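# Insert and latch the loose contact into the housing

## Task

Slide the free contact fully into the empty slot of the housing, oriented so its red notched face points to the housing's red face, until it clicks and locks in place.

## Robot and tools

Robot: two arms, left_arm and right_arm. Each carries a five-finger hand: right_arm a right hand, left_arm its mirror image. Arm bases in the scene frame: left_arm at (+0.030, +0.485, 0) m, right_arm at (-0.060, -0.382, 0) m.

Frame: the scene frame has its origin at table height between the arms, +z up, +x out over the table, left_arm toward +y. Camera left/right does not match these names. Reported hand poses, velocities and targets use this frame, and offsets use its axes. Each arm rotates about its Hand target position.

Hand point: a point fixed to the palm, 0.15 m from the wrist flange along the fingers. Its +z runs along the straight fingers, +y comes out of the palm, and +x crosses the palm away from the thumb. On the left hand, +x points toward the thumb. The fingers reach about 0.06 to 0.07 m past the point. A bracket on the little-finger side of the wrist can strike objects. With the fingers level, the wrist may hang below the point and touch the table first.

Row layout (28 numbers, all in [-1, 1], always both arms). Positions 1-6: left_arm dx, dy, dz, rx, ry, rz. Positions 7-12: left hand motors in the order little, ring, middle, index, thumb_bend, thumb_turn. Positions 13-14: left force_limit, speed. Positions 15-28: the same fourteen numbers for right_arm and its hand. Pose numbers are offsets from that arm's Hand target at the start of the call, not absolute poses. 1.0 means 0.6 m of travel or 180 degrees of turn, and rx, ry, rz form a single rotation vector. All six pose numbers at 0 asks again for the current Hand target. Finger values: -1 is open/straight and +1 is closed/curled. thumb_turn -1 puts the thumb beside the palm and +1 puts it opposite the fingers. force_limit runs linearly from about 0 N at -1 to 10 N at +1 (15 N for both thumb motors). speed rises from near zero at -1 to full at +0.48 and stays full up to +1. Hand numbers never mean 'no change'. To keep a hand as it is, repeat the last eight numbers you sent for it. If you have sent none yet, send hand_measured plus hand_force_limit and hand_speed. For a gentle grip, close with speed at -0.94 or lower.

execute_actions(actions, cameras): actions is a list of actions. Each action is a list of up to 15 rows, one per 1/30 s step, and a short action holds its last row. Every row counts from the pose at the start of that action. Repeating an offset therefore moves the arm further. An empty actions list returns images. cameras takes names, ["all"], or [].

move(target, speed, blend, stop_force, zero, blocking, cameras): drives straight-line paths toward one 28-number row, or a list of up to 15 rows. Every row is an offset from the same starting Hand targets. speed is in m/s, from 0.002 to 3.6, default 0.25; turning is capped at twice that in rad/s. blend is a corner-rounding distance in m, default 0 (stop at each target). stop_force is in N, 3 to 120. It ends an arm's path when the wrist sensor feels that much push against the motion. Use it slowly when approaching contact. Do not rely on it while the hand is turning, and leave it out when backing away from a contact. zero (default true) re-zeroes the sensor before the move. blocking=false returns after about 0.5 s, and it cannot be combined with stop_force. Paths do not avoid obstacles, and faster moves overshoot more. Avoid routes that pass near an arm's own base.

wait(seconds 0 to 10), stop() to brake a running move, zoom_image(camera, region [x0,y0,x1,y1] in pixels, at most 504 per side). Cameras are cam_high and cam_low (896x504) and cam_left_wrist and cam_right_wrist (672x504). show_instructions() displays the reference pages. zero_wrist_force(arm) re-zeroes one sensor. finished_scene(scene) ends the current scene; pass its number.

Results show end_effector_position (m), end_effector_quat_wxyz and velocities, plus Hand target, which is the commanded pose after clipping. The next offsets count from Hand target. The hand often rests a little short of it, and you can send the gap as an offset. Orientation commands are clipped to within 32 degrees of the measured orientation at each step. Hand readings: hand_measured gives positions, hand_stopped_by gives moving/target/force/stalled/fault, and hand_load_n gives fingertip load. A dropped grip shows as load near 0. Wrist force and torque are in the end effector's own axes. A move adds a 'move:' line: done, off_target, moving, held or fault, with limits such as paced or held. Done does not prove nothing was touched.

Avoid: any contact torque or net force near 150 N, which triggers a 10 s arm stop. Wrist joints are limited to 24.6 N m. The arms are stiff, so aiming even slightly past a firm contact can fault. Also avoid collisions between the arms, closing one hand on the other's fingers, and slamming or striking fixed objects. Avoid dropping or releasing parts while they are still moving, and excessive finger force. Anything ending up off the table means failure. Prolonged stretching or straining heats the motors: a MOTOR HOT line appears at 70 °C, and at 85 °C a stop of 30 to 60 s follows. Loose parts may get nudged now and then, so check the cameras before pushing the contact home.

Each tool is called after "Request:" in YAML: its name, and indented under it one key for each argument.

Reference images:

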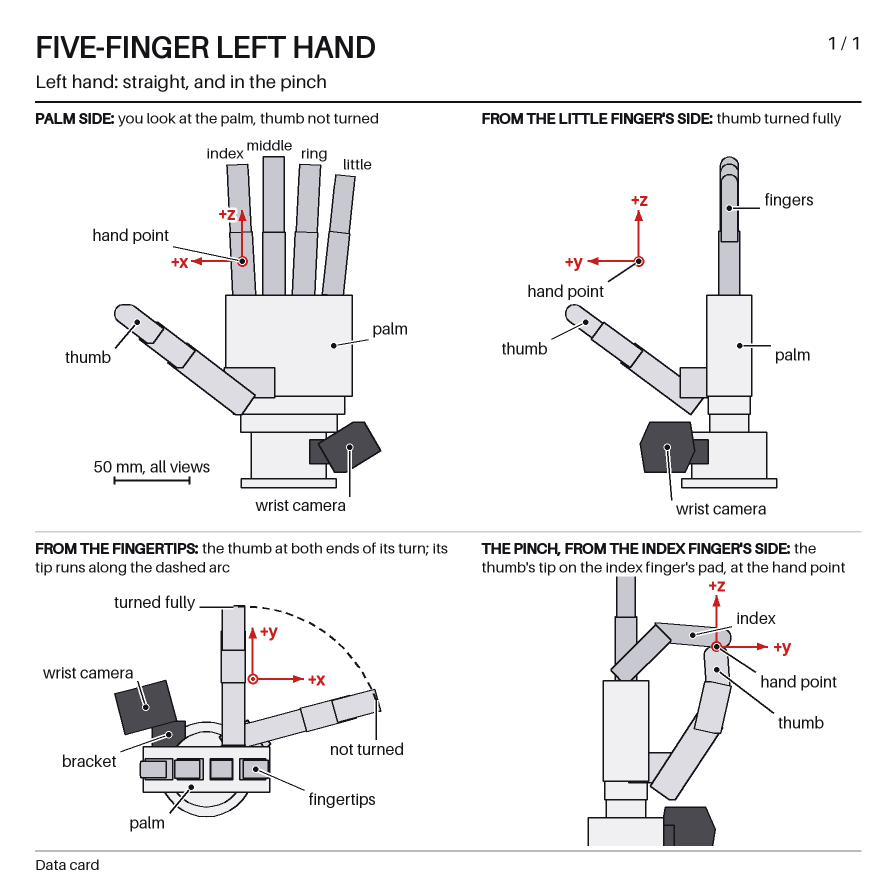

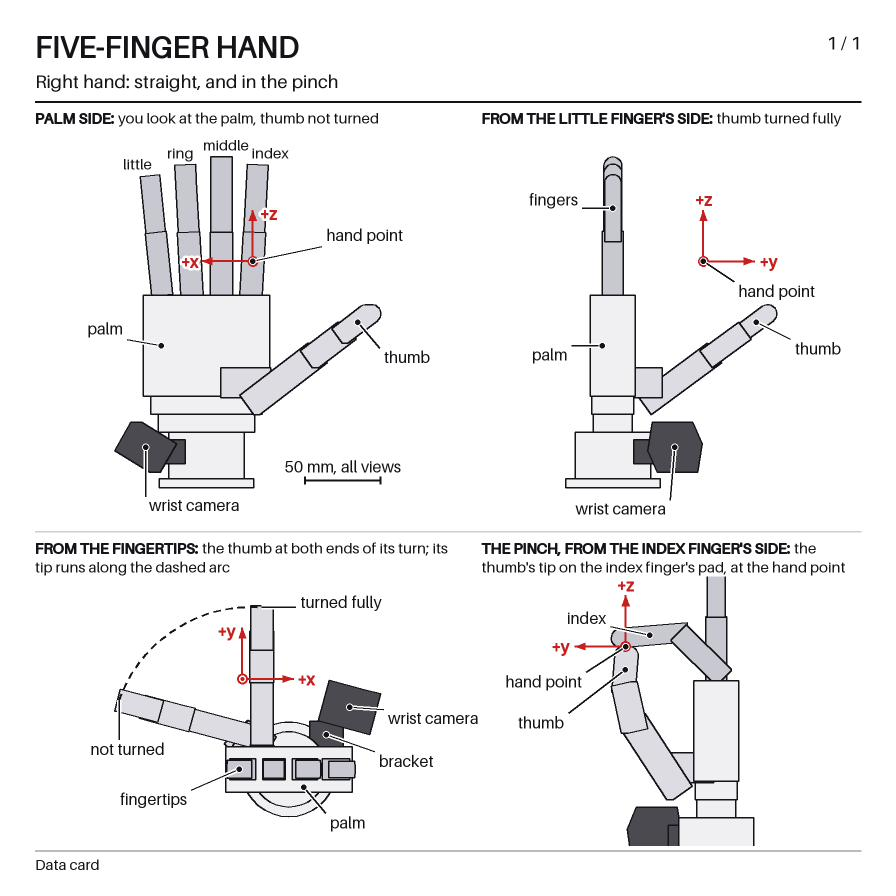

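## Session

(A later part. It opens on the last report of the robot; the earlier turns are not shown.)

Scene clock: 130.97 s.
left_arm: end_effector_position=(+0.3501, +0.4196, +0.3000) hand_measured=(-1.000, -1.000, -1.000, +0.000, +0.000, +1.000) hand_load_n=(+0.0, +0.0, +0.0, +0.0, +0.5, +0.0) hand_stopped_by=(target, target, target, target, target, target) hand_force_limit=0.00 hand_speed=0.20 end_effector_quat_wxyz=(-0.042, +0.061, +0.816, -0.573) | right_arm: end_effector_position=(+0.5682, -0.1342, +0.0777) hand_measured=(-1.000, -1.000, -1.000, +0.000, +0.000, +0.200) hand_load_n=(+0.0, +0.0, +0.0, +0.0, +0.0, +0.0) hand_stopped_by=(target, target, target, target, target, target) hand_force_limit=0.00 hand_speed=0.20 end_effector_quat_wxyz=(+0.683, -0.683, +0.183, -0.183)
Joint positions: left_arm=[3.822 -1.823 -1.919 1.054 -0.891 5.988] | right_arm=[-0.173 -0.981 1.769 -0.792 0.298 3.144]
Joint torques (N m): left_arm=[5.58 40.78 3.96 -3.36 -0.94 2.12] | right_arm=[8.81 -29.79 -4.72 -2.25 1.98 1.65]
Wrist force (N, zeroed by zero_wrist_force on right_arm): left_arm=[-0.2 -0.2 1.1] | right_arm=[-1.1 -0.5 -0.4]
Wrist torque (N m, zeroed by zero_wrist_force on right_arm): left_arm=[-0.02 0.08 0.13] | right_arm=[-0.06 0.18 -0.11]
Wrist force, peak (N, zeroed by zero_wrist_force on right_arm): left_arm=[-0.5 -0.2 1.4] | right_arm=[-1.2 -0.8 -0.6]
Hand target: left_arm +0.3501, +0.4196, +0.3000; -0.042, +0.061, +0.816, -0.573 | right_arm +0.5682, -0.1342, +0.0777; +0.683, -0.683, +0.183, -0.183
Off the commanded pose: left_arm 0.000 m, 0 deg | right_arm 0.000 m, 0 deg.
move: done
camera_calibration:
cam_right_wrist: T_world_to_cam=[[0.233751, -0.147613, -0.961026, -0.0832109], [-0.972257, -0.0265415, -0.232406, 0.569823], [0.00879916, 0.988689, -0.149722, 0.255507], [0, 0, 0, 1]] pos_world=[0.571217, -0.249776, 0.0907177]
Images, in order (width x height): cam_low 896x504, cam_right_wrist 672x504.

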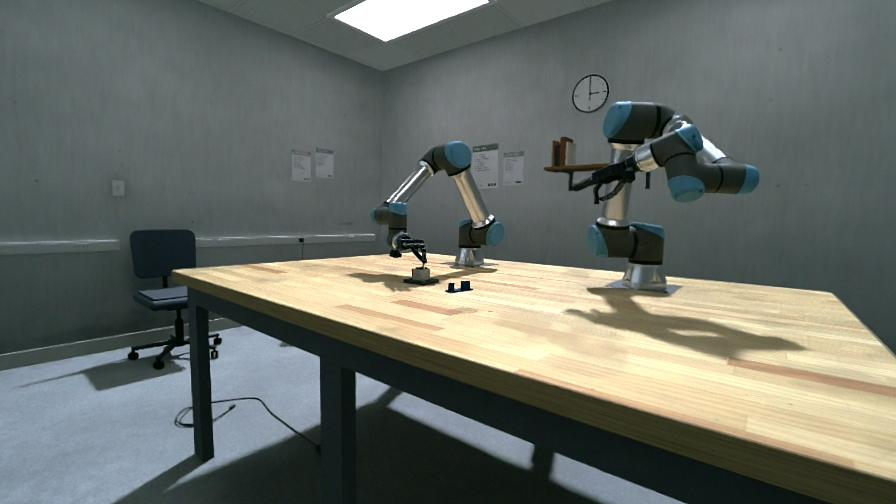

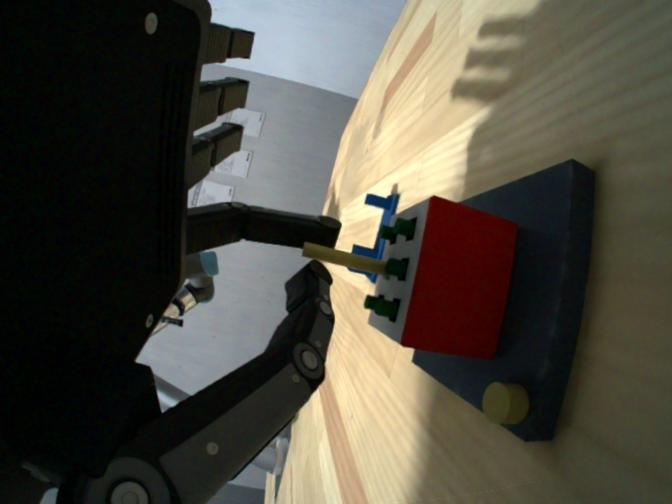

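Request:
move:
  target: [0,0,0,0,0,0,-1,-1,-1,0,0,1,0,0.2,0,0,0,0,0,0,-1,-1,-1,0.4,0,0.2,0.0,-0.9]
  speed: 0.05
  cameras: ["cam_right_wrist"]

Request:
zoom_image:
  camera: "cam_right_wrist"
  region: [260, 170, 460, 350]

Scene clock: 131.80 s.
left_arm: end_effector_position=(+0.3501, +0.4196, +0.3000) hand_measured=(-1.000, -1.000, -1.000, +0.000, +0.000, +1.000) hand_load_n=(+0.0, +0.0, +0.0, +0.0, +0.0, +0.0) hand_stopped_by=(target, target, target, target, target, target) hand_force_limit=0.00 hand_speed=0.20 end_effector_quat_wxyz=(-0.042, +0.061, +0.816, -0.573) | right_arm: end_effector_position=(+0.5682, -0.1342, +0.0777) hand_measured=(-1.000, -1.000, -1.000, +0.092, +0.000, +0.200) hand_load_n=(+0.0, +0.0, +0.0, +3.5, +0.0, +0.0) hand_stopped_by=(target, target, target, force, target, target) hand_force_limit=0.00 hand_speed=-0.90 end_effector_quat_wxyz=(+0.683, -0.683, +0.183, -0.183)
Joint positions: left_arm=[3.822 -1.823 -1.919 1.054 -0.891 5.988] | right_arm=[-0.173 -0.981 1.769 -0.792 0.298 3.144]
Joint torques (N m): left_arm=[5.71 39.85 3.95 -3.22 -0.96 2.04] | right_arm=[6.15 -29.76 -4.35 -1.79 1.87 1.49]
Wrist force (N, zeroed by zero_wrist_force on right_arm): left_arm=[-0.3 -0.3 1.3] | right_arm=[-1.7 -3.4 2.4]
Wrist torque (N m, zeroed by zero_wrist_force on right_arm): left_arm=[-0.04 0.10 0.13] | right_arm=[-0.20 0.16 -0.12]
Wrist force, peak (N, zeroed by zero_wrist_force on right_arm): left_arm=[-0.4 -0.3 1.5] | right_arm=[-1.6 -3.5 2.8]
Hand target: left_arm +0.3501, +0.4196, +0.3000; -0.042, +0.061, +0.816, -0.573 | right_arm +0.5682, -0.1342, +0.0777; +0.683, -0.683, +0.183, -0.183
Off the commanded pose: left_arm 0.000 m, 0 deg | right_arm 0.000 m, 0 deg.
move: done
camera_calibration:
cam_right_wrist: T_world_to_cam=[[0.233751, -0.147613, -0.961026, -0.0832109], [-0.972257, -0.0265415, -0.232406, 0.569823], [0.00879916, 0.988689, -0.149722, 0.255507], [0, 0, 0, 1]] pos_world=[0.571217, -0.249776, 0.0907177]
Images, in order (width x height): cam_right_wrist 672x504.

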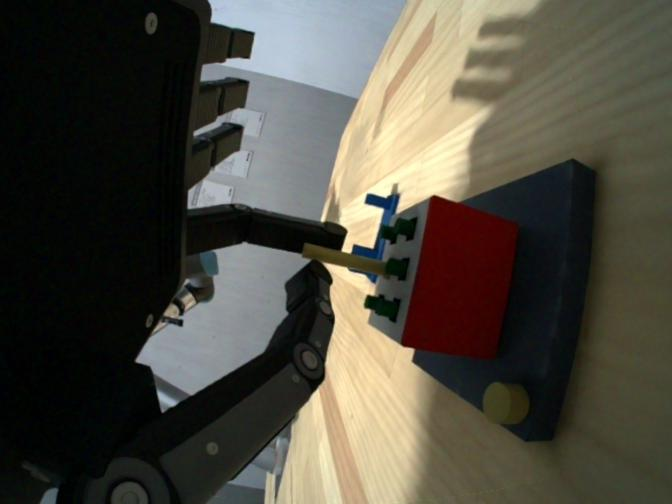

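Scaled by 2.520 from the camera's 672x504 image, which has a finer 960x720 frame.

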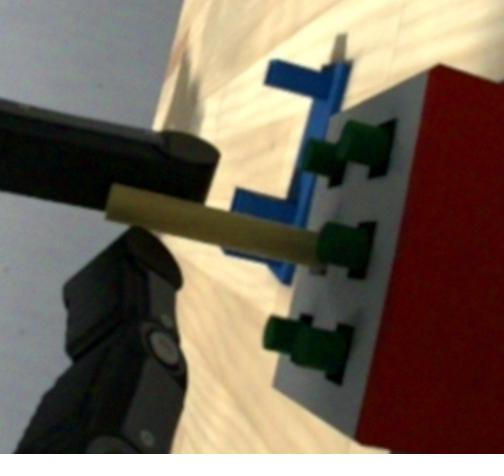

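Request:
move:
  target: [0,0,0,0,0,0,-1,-1,-1,0,0,1,0,0.2,0.0033,0.0058,0,0,0,0,-1,-1,-1,0.4,0,0.2,0.0,-0.9]
  speed: 0.02
  stop_force: 3

Request:
move:
  target: [0,0,0,0,0,0,-1,-1,-1,0,0,1,0,0.2,0,0,0,0,0,0,-1,-1,-1,0.5,0,0.2,0.1,-0.9]
  speed: 0.05
  cameras: ["cam_right_wrist"]

Request:
zoom_image:
  camera: "cam_right_wrist"
  region: [260, 170, 460, 350]

Scene clock: 134.67 s.
left_arm: end_effector_position=(+0.3501, +0.4196, +0.3000) hand_measured=(-1.000, -1.000, -1.000, +0.000, +0.000, +1.000) hand_load_n=(+0.0, +0.0, +0.0, +0.0, +0.0, +0.0) hand_stopped_by=(target, target, target, target, target, target) hand_force_limit=0.00 hand_speed=0.20 end_effector_quat_wxyz=(-0.042, +0.061, +0.816, -0.573) | right_arm: end_effector_position=(+0.5699, -0.1311, +0.0777) hand_measured=(-1.000, -1.000, -1.000, +0.092, +0.000, +0.200) hand_load_n=(+0.0, -0.5, +0.0, +0.0, +0.5, +0.0) hand_stopped_by=(target, target, target, force, target, target) hand_force_limit=0.00 hand_speed=-0.90 end_effector_quat_wxyz=(+0.683, -0.683, +0.183, -0.183)
Joint positions: left_arm=[3.822 -1.823 -1.919 1.054 -0.891 5.988] | right_arm=[-0.167 -0.977 1.763 -0.789 0.305 3.144]
Joint torques (N m): left_arm=[5.27 40.4 3.48 -3.41 -1.12 1.77] | right_arm=[-12.04 -44.67 -4.94 -2.28 -1.81 1.32]
Wrist force (N, zeroed by zero_wrist_force on right_arm): left_arm=[-0.2 -0.4 1.1] | right_arm=[-0.9 -0.5 -0.4]
Wrist torque (N m, zeroed by zero_wrist_force on right_arm): left_arm=[-0.03 0.09 0.13] | right_arm=[-0.07 0.14 -0.10]
Wrist force, peak (N, zeroed by zero_wrist_force on right_arm): left_arm=[-0.5 0.1 1.6] | right_arm=[-1.9 -3.4 2.5]
Hand target: left_arm +0.3501, +0.4196, +0.3000; -0.042, +0.061, +0.816, -0.573 | right_arm +0.5699, -0.1311, +0.0777; +0.683, -0.683, +0.183, -0.183
Off the commanded pose: left_arm 0.000 m, 0 deg | right_arm 0.000 m, 0 deg.
move: contact (right_arm)

Scene clock: 135.17 s.
left_arm: end_effector_position=(+0.3501, +0.4196, +0.3000) hand_measured=(-1.000, -1.000, -1.000, +0.000, +0.000, +1.000) hand_load_n=(+0.0, +0.0, -0.5, +0.0, +0.0, +0.0) hand_stopped_by=(target, target, target, target, target, target) hand_force_limit=0.00 hand_speed=0.20 end_effector_quat_wxyz=(-0.042, +0.061, +0.816, -0.573) | right_arm: end_effector_position=(+0.5699, -0.1311, +0.0777) hand_measured=(-1.000, -1.000, -1.000, +0.146, +0.000, +0.200) hand_load_n=(-0.5, +0.0, +0.0, +7.0, +2.0, +0.5) hand_stopped_by=(target, target, target, force, target, target) hand_force_limit=0.10 hand_speed=-0.90 end_effector_quat_wxyz=(+0.683, -0.683, +0.183, -0.183)
Joint positions: left_arm=[3.822 -1.823 -1.919 1.054 -0.891 5.988] | right_arm=[-0.167 -0.977 1.763 -0.789 0.305 3.144]
Joint torques (N m): left_arm=[5.13 40.9 4.71 -3.38 -1.11 2.16] | right_arm=[-11.9 -41.67 -4.44 -2.13 -1.4 1.37]
Wrist force (N, zeroed by zero_wrist_force on right_arm): left_arm=[-0.5 -0.1 1.2] | right_arm=[-1.7 -4.9 0.0]
Wrist torque (N m, zeroed by zero_wrist_force on right_arm): left_arm=[0.00 0.12 0.11] | right_arm=[-0.23 0.16 -0.12]
Wrist force, peak (N, zeroed by zero_wrist_force on right_arm): left_arm=[-0.3 -0.1 1.4] | right_arm=[-1.7 -5.5 0.0]
Hand target: left_arm +0.3501, +0.4196, +0.3000; -0.042, +0.061, +0.816, -0.573 | right_arm +0.5699, -0.1311, +0.0777; +0.683, -0.683, +0.183, -0.183
Off the commanded pose: left_arm 0.000 m, 0 deg | right_arm 0.000 m, 0 deg.
move: done
camera_calibration:
cam_right_wrist: T_world_to_cam=[[0.233774, -0.147613, -0.96102, -0.0831875], [-0.972251, -0.0265448, -0.232429, 0.571654], [0.00879932, 0.988689, -0.149722, 0.252426], [0, 0, 0, 1]] pos_world=[0.573017, -0.246676, 0.0907177]
Images, in order (width x height): cam_right_wrist 672x504.

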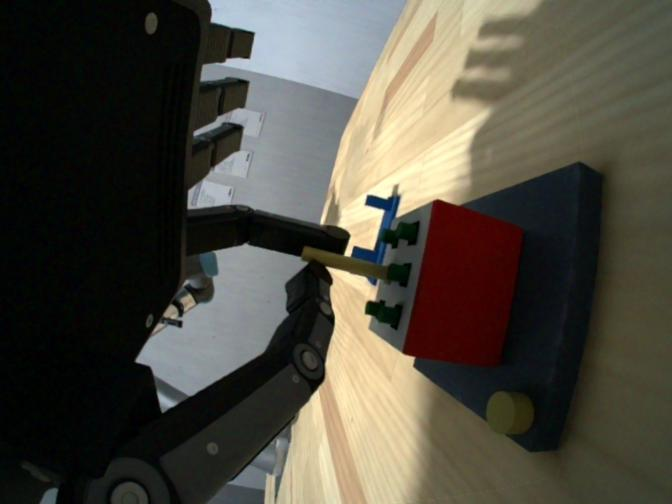

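Scaled by 2.520 from the camera's 672x504 image, which has a finer 960x720 frame.

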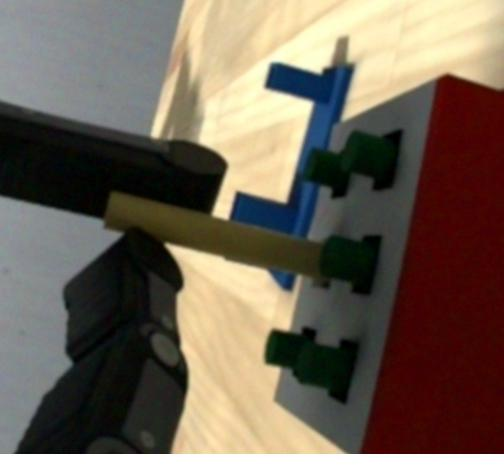

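Request:
move:
  target: [0,0,0,0,0,0,-1,-1,-1,0,0,1,0,0.2,0,0,0.0133,0,0,0,-1,-1,-1,0.5,0,0.2,0.1,-0.9]
  speed: 0.01
  stop_force: 8
  cameras: ["cam_low","cam_right_wrist"]

Request:
zoom_image:
  camera: "cam_right_wrist"
  region: [260, 170, 460, 350]

Request:
zoom_image:
  camera: "cam_low"
  region: [400, 240, 445, 285]

Scene clock: 136.90 s.
left_arm: end_effector_position=(+0.3501, +0.4196, +0.3000) hand_measured=(-1.000, -1.000, -1.000, +0.000, +0.000, +1.000) hand_load_n=(+0.0, +0.0, +0.0, +0.0, +0.0, +0.0) hand_stopped_by=(target, target, target, target, target, target) hand_force_limit=0.00 hand_speed=0.20 end_effector_quat_wxyz=(-0.042, +0.061, +0.816, -0.573) | right_arm: end_effector_position=(+0.5698, -0.1311, +0.0794) hand_measured=(-1.000, -1.000, -1.000, +0.146, +0.000, +0.200) hand_load_n=(+0.0, +0.0, +0.0, +4.5, +1.5, +1.0) hand_stopped_by=(target, target, target, force, target, target) hand_force_limit=0.10 hand_speed=-0.90 end_effector_quat_wxyz=(+0.683, -0.683, +0.183, -0.183)
Joint positions: left_arm=[3.822 -1.823 -1.919 1.054 -0.891 5.988] | right_arm=[-0.167 -0.98 1.763 -0.785 0.305 3.144]
Joint torques (N m): left_arm=[6.14 40.87 4.38 -3.25 -1.12 1.88] | right_arm=[-11.32 -28.68 -4.28 -2.25 -0.46 -0.44]
Wrist force (N, zeroed by zero_wrist_force on right_arm): left_arm=[-0.3 -0.3 1.1] | right_arm=[-1.6 -3.0 1.3]
Wrist torque (N m, zeroed by zero_wrist_force on right_arm): left_arm=[-0.04 0.09 0.13] | right_arm=[-0.16 0.13 -0.10]
Wrist force, peak (N, zeroed by zero_wrist_force on right_arm): left_arm=[-0.3 0.1 1.5] | right_arm=[-1.6 -5.4 -0.1]
Hand target: left_arm +0.3501, +0.4196, +0.3000; -0.042, +0.061, +0.816, -0.573 | right_arm +0.5698, -0.1311, +0.0794; +0.683, -0.683, +0.183, -0.183 (not the last commanded pose)
Off the commanded pose: left_arm 0.000 m, 0 deg | right_arm 0.006 m, 0 deg.
move: contact (right_arm)
camera_calibration:
cam_right_wrist: T_world_to_cam=[[0.233567, -0.147404, -0.961103, -0.0813532], [-0.972302, -0.0265646, -0.232215, 0.571956], [0.00869815, 0.988719, -0.149526, 0.252729], [0, 0, 0, 1]] pos_world=[0.572917, -0.246676, 0.0924173]
Images, in order (width x height): cam_low 896x504, cam_right_wrist 672x504.

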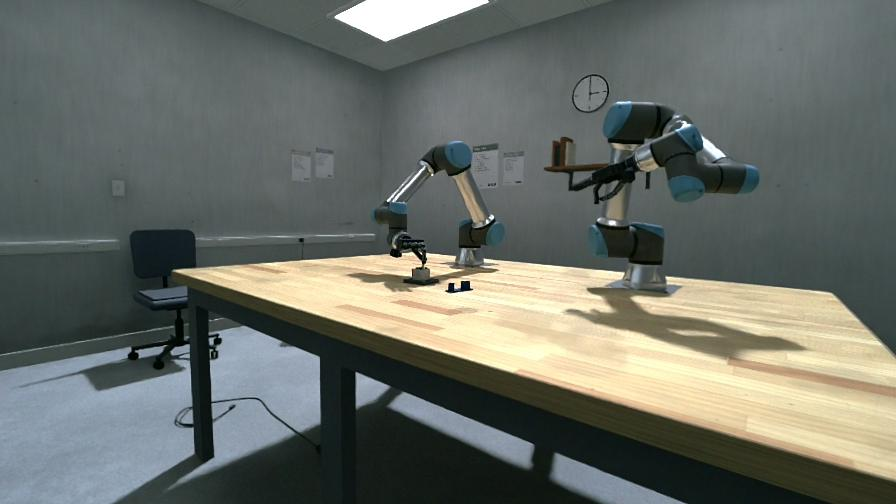

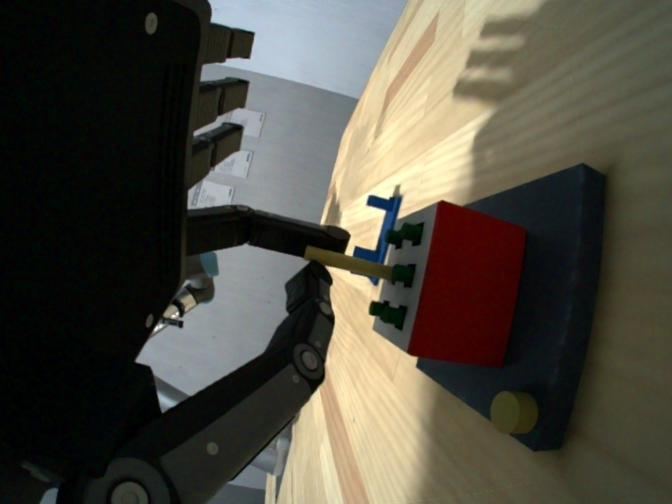

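Scaled by 2.520 from the camera's 672x504 image, which has a finer 960x720 frame.

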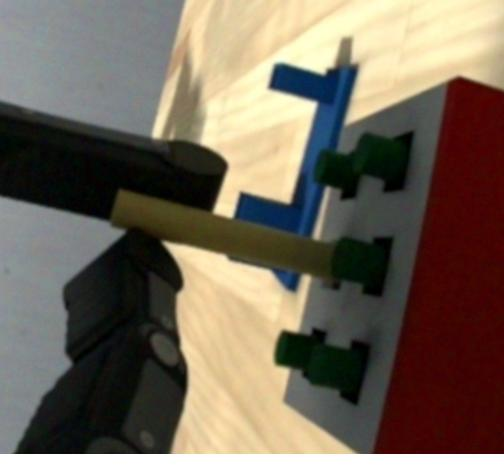

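Scaled by 11.200 from the camera's 896x504 image, which has a finer 1280x720 frame.

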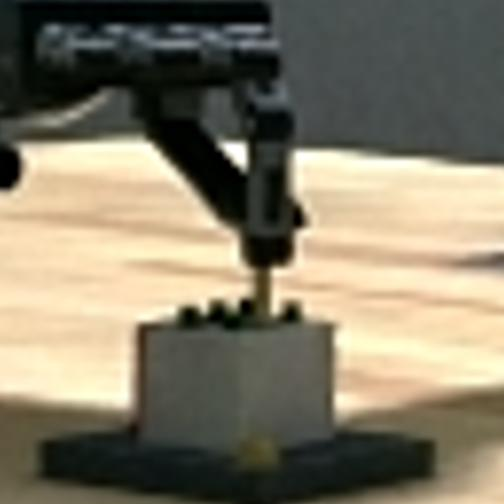

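Request:
move:
  target: [0,0,0,0,0,0,-1,-1,-1,0,0,1,0,0.2,0,0,0.006,0,0,0,-1,-1,-1,0.5,0,0.2,0.1,-0.9]
  speed: 0.01
  stop_force: 12
  cameras: ["cam_right_wrist"]

Request:
zoom_image:
  camera: "cam_right_wrist"
  region: [260, 170, 460, 350]

Scene clock: 138.50 s.
left_arm: end_effector_position=(+0.3501, +0.4196, +0.3000) hand_measured=(-1.000, -1.000, -1.000, +0.000, +0.000, +1.000) hand_load_n=(+0.0, +0.0, +0.0, +0.0, +0.5, +0.5) hand_stopped_by=(target, target, target, target, target, target) hand_force_limit=0.00 hand_speed=0.20 end_effector_quat_wxyz=(-0.042, +0.061, +0.816, -0.573) | right_arm: end_effector_position=(+0.5698, -0.1311, +0.0830) hand_measured=(-1.000, -1.000, -1.000, +0.146, +0.000, +0.200) hand_load_n=(+0.0, +0.0, +0.0, +3.5, +2.0, +1.0) hand_stopped_by=(target, target, target, force, target, target) hand_force_limit=0.10 hand_speed=-0.90 end_effector_quat_wxyz=(+0.683, -0.683, +0.183, -0.183)
Joint positions: left_arm=[3.822 -1.823 -1.919 1.054 -0.891 5.988] | right_arm=[-0.167 -0.986 1.761 -0.777 0.305 3.144]
Joint torques (N m): left_arm=[5.82 40.74 3.01 -3.6 -0.89 2.06] | right_arm=[-10.85 -46.39 -29.46 0.74 -0.55 -1.23]
Wrist force (N, zeroed by zero_wrist_force on right_arm): left_arm=[-0.4 -0.1 1.2] | right_arm=[-2.3 2.6 0.8]
Wrist torque (N m, zeroed by zero_wrist_force on right_arm): left_arm=[-0.01 0.11 0.12] | right_arm=[0.01 0.13 -0.08]
Wrist force, peak (N, zeroed by zero_wrist_force on right_arm): left_arm=[-0.5 -0.4 1.3] | right_arm=[-2.7 2.8 1.3]
Hand target: left_arm +0.3501, +0.4196, +0.3000; -0.042, +0.061, +0.816, -0.573 | right_arm +0.5698, -0.1311, +0.0830; +0.683, -0.683, +0.183, -0.183
Off the commanded pose: left_arm 0.000 m, 0 deg | right_arm 0.000 m, 0 deg.
move: done
camera_calibration:
cam_right_wrist: T_world_to_cam=[[0.233474, -0.147407, -0.961125, -0.0778382], [-0.972324, -0.026551, -0.232122, 0.572799], [0.00869749, 0.98872, -0.149526, 0.253267], [0, 0, 0, 1]] pos_world=[0.572917, -0.246676, 0.0960171]
Images, in order (width x height): cam_right_wrist 672x504.

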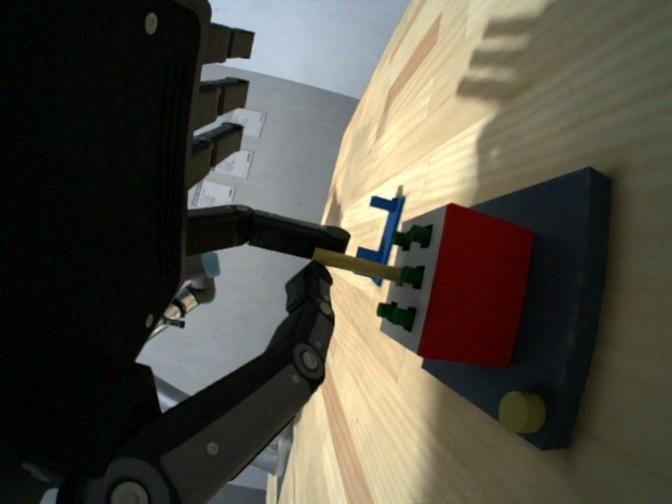

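Scaled by 2.520 from the camera's 672x504 image, which has a finer 960x720 frame.

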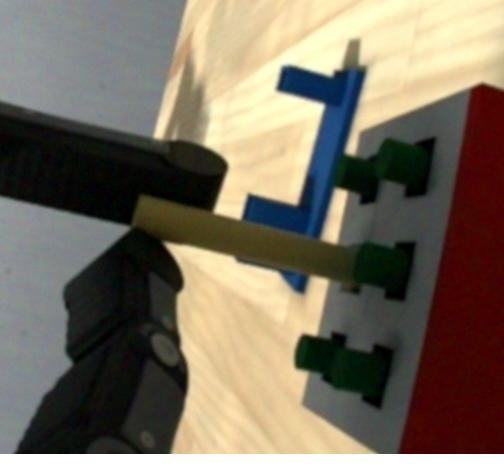

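Request:
move:
  target: [0,0,0,0,0,0,-1,-1,-1,0,0,1,0,0.2,0,0,0,0,0,0,-1,-1,-1,-0.1,0,0.2,0.1,-0.5]
  speed: 0.05

Request:
move:
  target:
    - [0,0,0,0,0,0,-1,-1,-1,0,0,1,0,0.2,0,0,0.05,0,0,0,-1,-1,-1,-0.1,0,0.2,0.1,-0.5]
    - [0,0,0,0,0,0,-1,-1,-1,0,0,1,0,0.2,0,-0.05,0.15,0,0,0,-1,-1,-1,-0.1,0,0.2,0.1,-0.5]
  speed: [0.08,0.2]
  blend: [0.01,0]
  cameras: ["cam_high","cam_low","cam_right_wrist"]

Request:
zoom_image:
  camera: "cam_low"
  region: [400, 240, 445, 285]

Request:
zoom_image:
  camera: "cam_right_wrist"
  region: [420, 220, 560, 360]

Scene clock: 139.73 s.
left_arm: end_effector_position=(+0.3501, +0.4196, +0.3000) hand_measured=(-1.000, -1.000, -1.000, +0.000, +0.000, +1.000) hand_load_n=(+0.0, +0.0, +0.0, +0.0, -0.5, +0.0) hand_stopped_by=(target, target, target, target, target, target) hand_force_limit=0.00 hand_speed=0.20 end_effector_quat_wxyz=(-0.042, +0.061, +0.816, -0.573) | right_arm: end_effector_position=(+0.5698, -0.1311, +0.0830) hand_measured=(-1.000, -1.000, -1.000, -0.100, +0.000, +0.200) hand_load_n=(+0.0, +0.0, +0.0, +0.0, +0.5, +0.0) hand_stopped_by=(target, target, target, target, target, target) hand_force_limit=0.10 hand_speed=-0.50 end_effector_quat_wxyz=(+0.683, -0.683, +0.183, -0.183)
Joint positions: left_arm=[3.822 -1.823 -1.919 1.054 -0.891 5.988] | right_arm=[-0.167 -0.986 1.761 -0.777 0.305 3.144]
Joint torques (N m): left_arm=[5.08 41.31 3.43 -3.33 -1.12 2.01] | right_arm=[-10.39 -41.81 -24.65 0.79 -0.52 -1.38]
Wrist force (N, zeroed by zero_wrist_force on right_arm): left_arm=[-0.3 -0.2 1.4] | right_arm=[-1.3 -0.8 -0.4]
Wrist torque (N m, zeroed by zero_wrist_force on right_arm): left_arm=[-0.02 0.11 0.12] | right_arm=[-0.14 0.18 -0.12]
Wrist force, peak (N, zeroed by zero_wrist_force on right_arm): left_arm=[-0.5 -0.4 1.4] | right_arm=[-2.7 2.6 0.6]
Hand target: left_arm +0.3501, +0.4196, +0.3000; -0.042, +0.061, +0.816, -0.573 | right_arm +0.5698, -0.1311, +0.0830; +0.683, -0.683, +0.183, -0.183
Off the commanded pose: left_arm 0.000 m, 0 deg | right_arm 0.000 m, 0 deg.
move: done

Scene clock: 141.20 s.
left_arm: end_effector_position=(+0.3501, +0.4196, +0.3000) hand_measured=(-1.000, -1.000, -1.000, +0.000, +0.000, +1.000) hand_load_n=(+0.0, +0.0, +0.0, +0.0, +0.0, +0.0) hand_stopped_by=(target, target, target, target, target, target) hand_force_limit=0.00 hand_speed=0.20 end_effector_quat_wxyz=(-0.042, +0.061, +0.816, -0.573) | right_arm: end_effector_position=(+0.5698, -0.1611, +0.1730) hand_measured=(-1.000, -1.000, -1.000, -0.100, +0.000, +0.200) hand_load_n=(+0.0, +0.0, +0.0, +0.0, +0.0, +0.0) hand_stopped_by=(target, target, target, target, target, target) hand_force_limit=0.10 hand_speed=-0.50 end_effector_quat_wxyz=(+0.683, -0.683, +0.183, -0.183)
Joint positions: left_arm=[3.822 -1.823 -1.919 1.054 -0.891 5.988] | right_arm=[-0.223 -1.121 1.694 -0.577 0.248 3.145]
Joint torques (N m): left_arm=[4.68 41.54 3.74 -3.18 -1.06 2.04] | right_arm=[-12.03 -42.44 -30.58 1.17 -1.79 -1.77]
Wrist force (N, zeroed by zero_wrist_force on right_arm): left_arm=[-0.3 0.0 1.3] | right_arm=[-1.0 -0.5 -0.7]
Wrist torque (N m, zeroed by zero_wrist_force on right_arm): left_arm=[0.01 0.10 0.12] | right_arm=[-0.06 0.17 0.09]
Wrist force, peak (N, zeroed by zero_wrist_force on right_arm): left_arm=[-0.6 -0.1 1.4] | right_arm=[-0.8 -1.9 -0.9]
Hand target: left_arm +0.3501, +0.4196, +0.3000; -0.042, +0.061, +0.816, -0.573 | right_arm +0.5698, -0.1611, +0.1730; +0.683, -0.683, +0.183, -0.183
Off the commanded pose: left_arm 0.000 m, 0 deg | right_arm 0.000 m, 0 deg.
move: done
camera_calibration:
cam_right_wrist: T_world_to_cam=[[0.233567, -0.147404, -0.961103, 0.00408776], [-0.972302, -0.0265646, -0.232215, 0.592871], [0.00869815, 0.988719, -0.149526, 0.296371], [0, 0, 0, 1]] pos_world=[0.572917, -0.276676, 0.185917]
Images, in order (width x height): cam_high 896x504, cam_low 896x504, cam_right_wrist 672x504.

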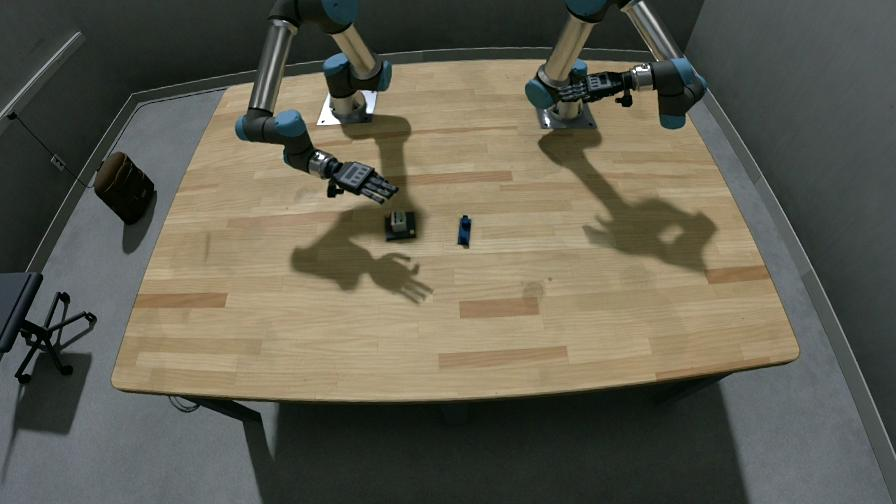

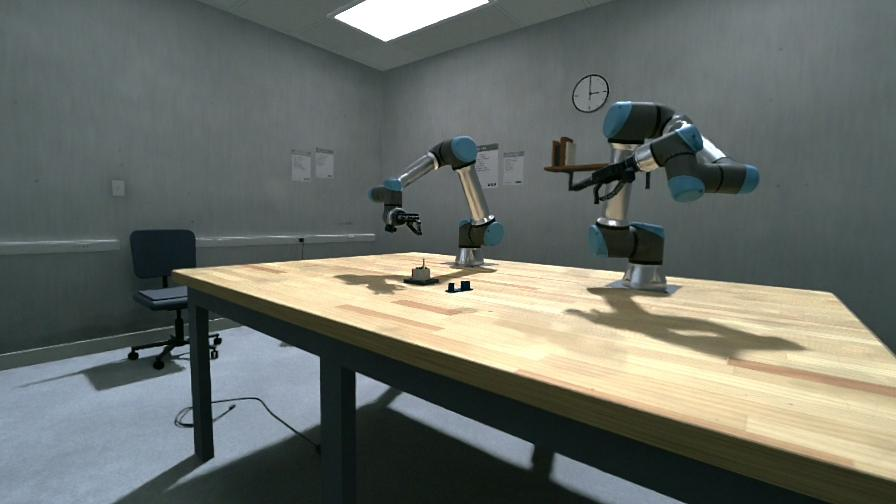

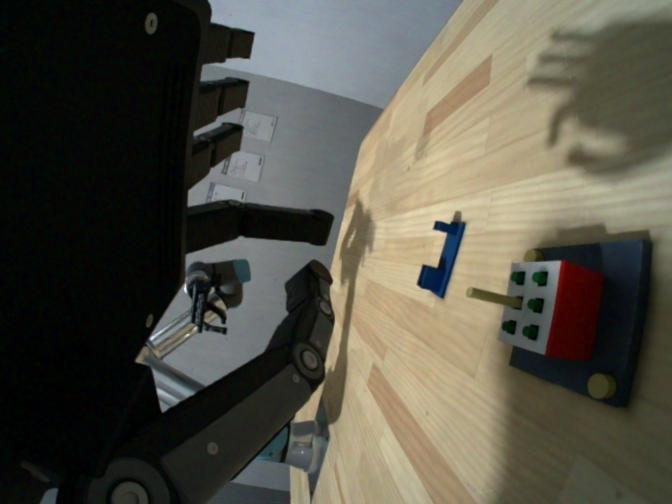

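Scaled by 11.200 from the camera's 896x504 image, which has a finer 1280x720 frame.

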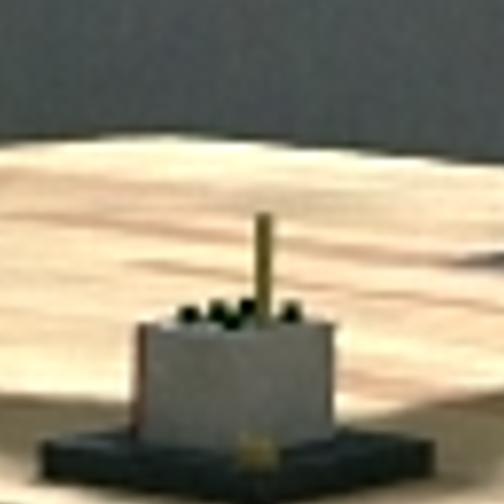

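Scaled by 3.600 from the camera's 672x504 image, which has a finer 960x720 frame.

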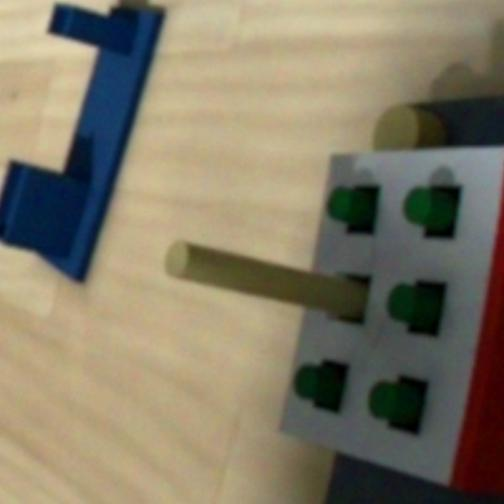

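The contact is fully seated and stayed in place under an upward pull of about 3 N. The rod top is at the same height as before the pull test.

Request:
finished_scene:
  scene: 2

The scene is finished: the task was done.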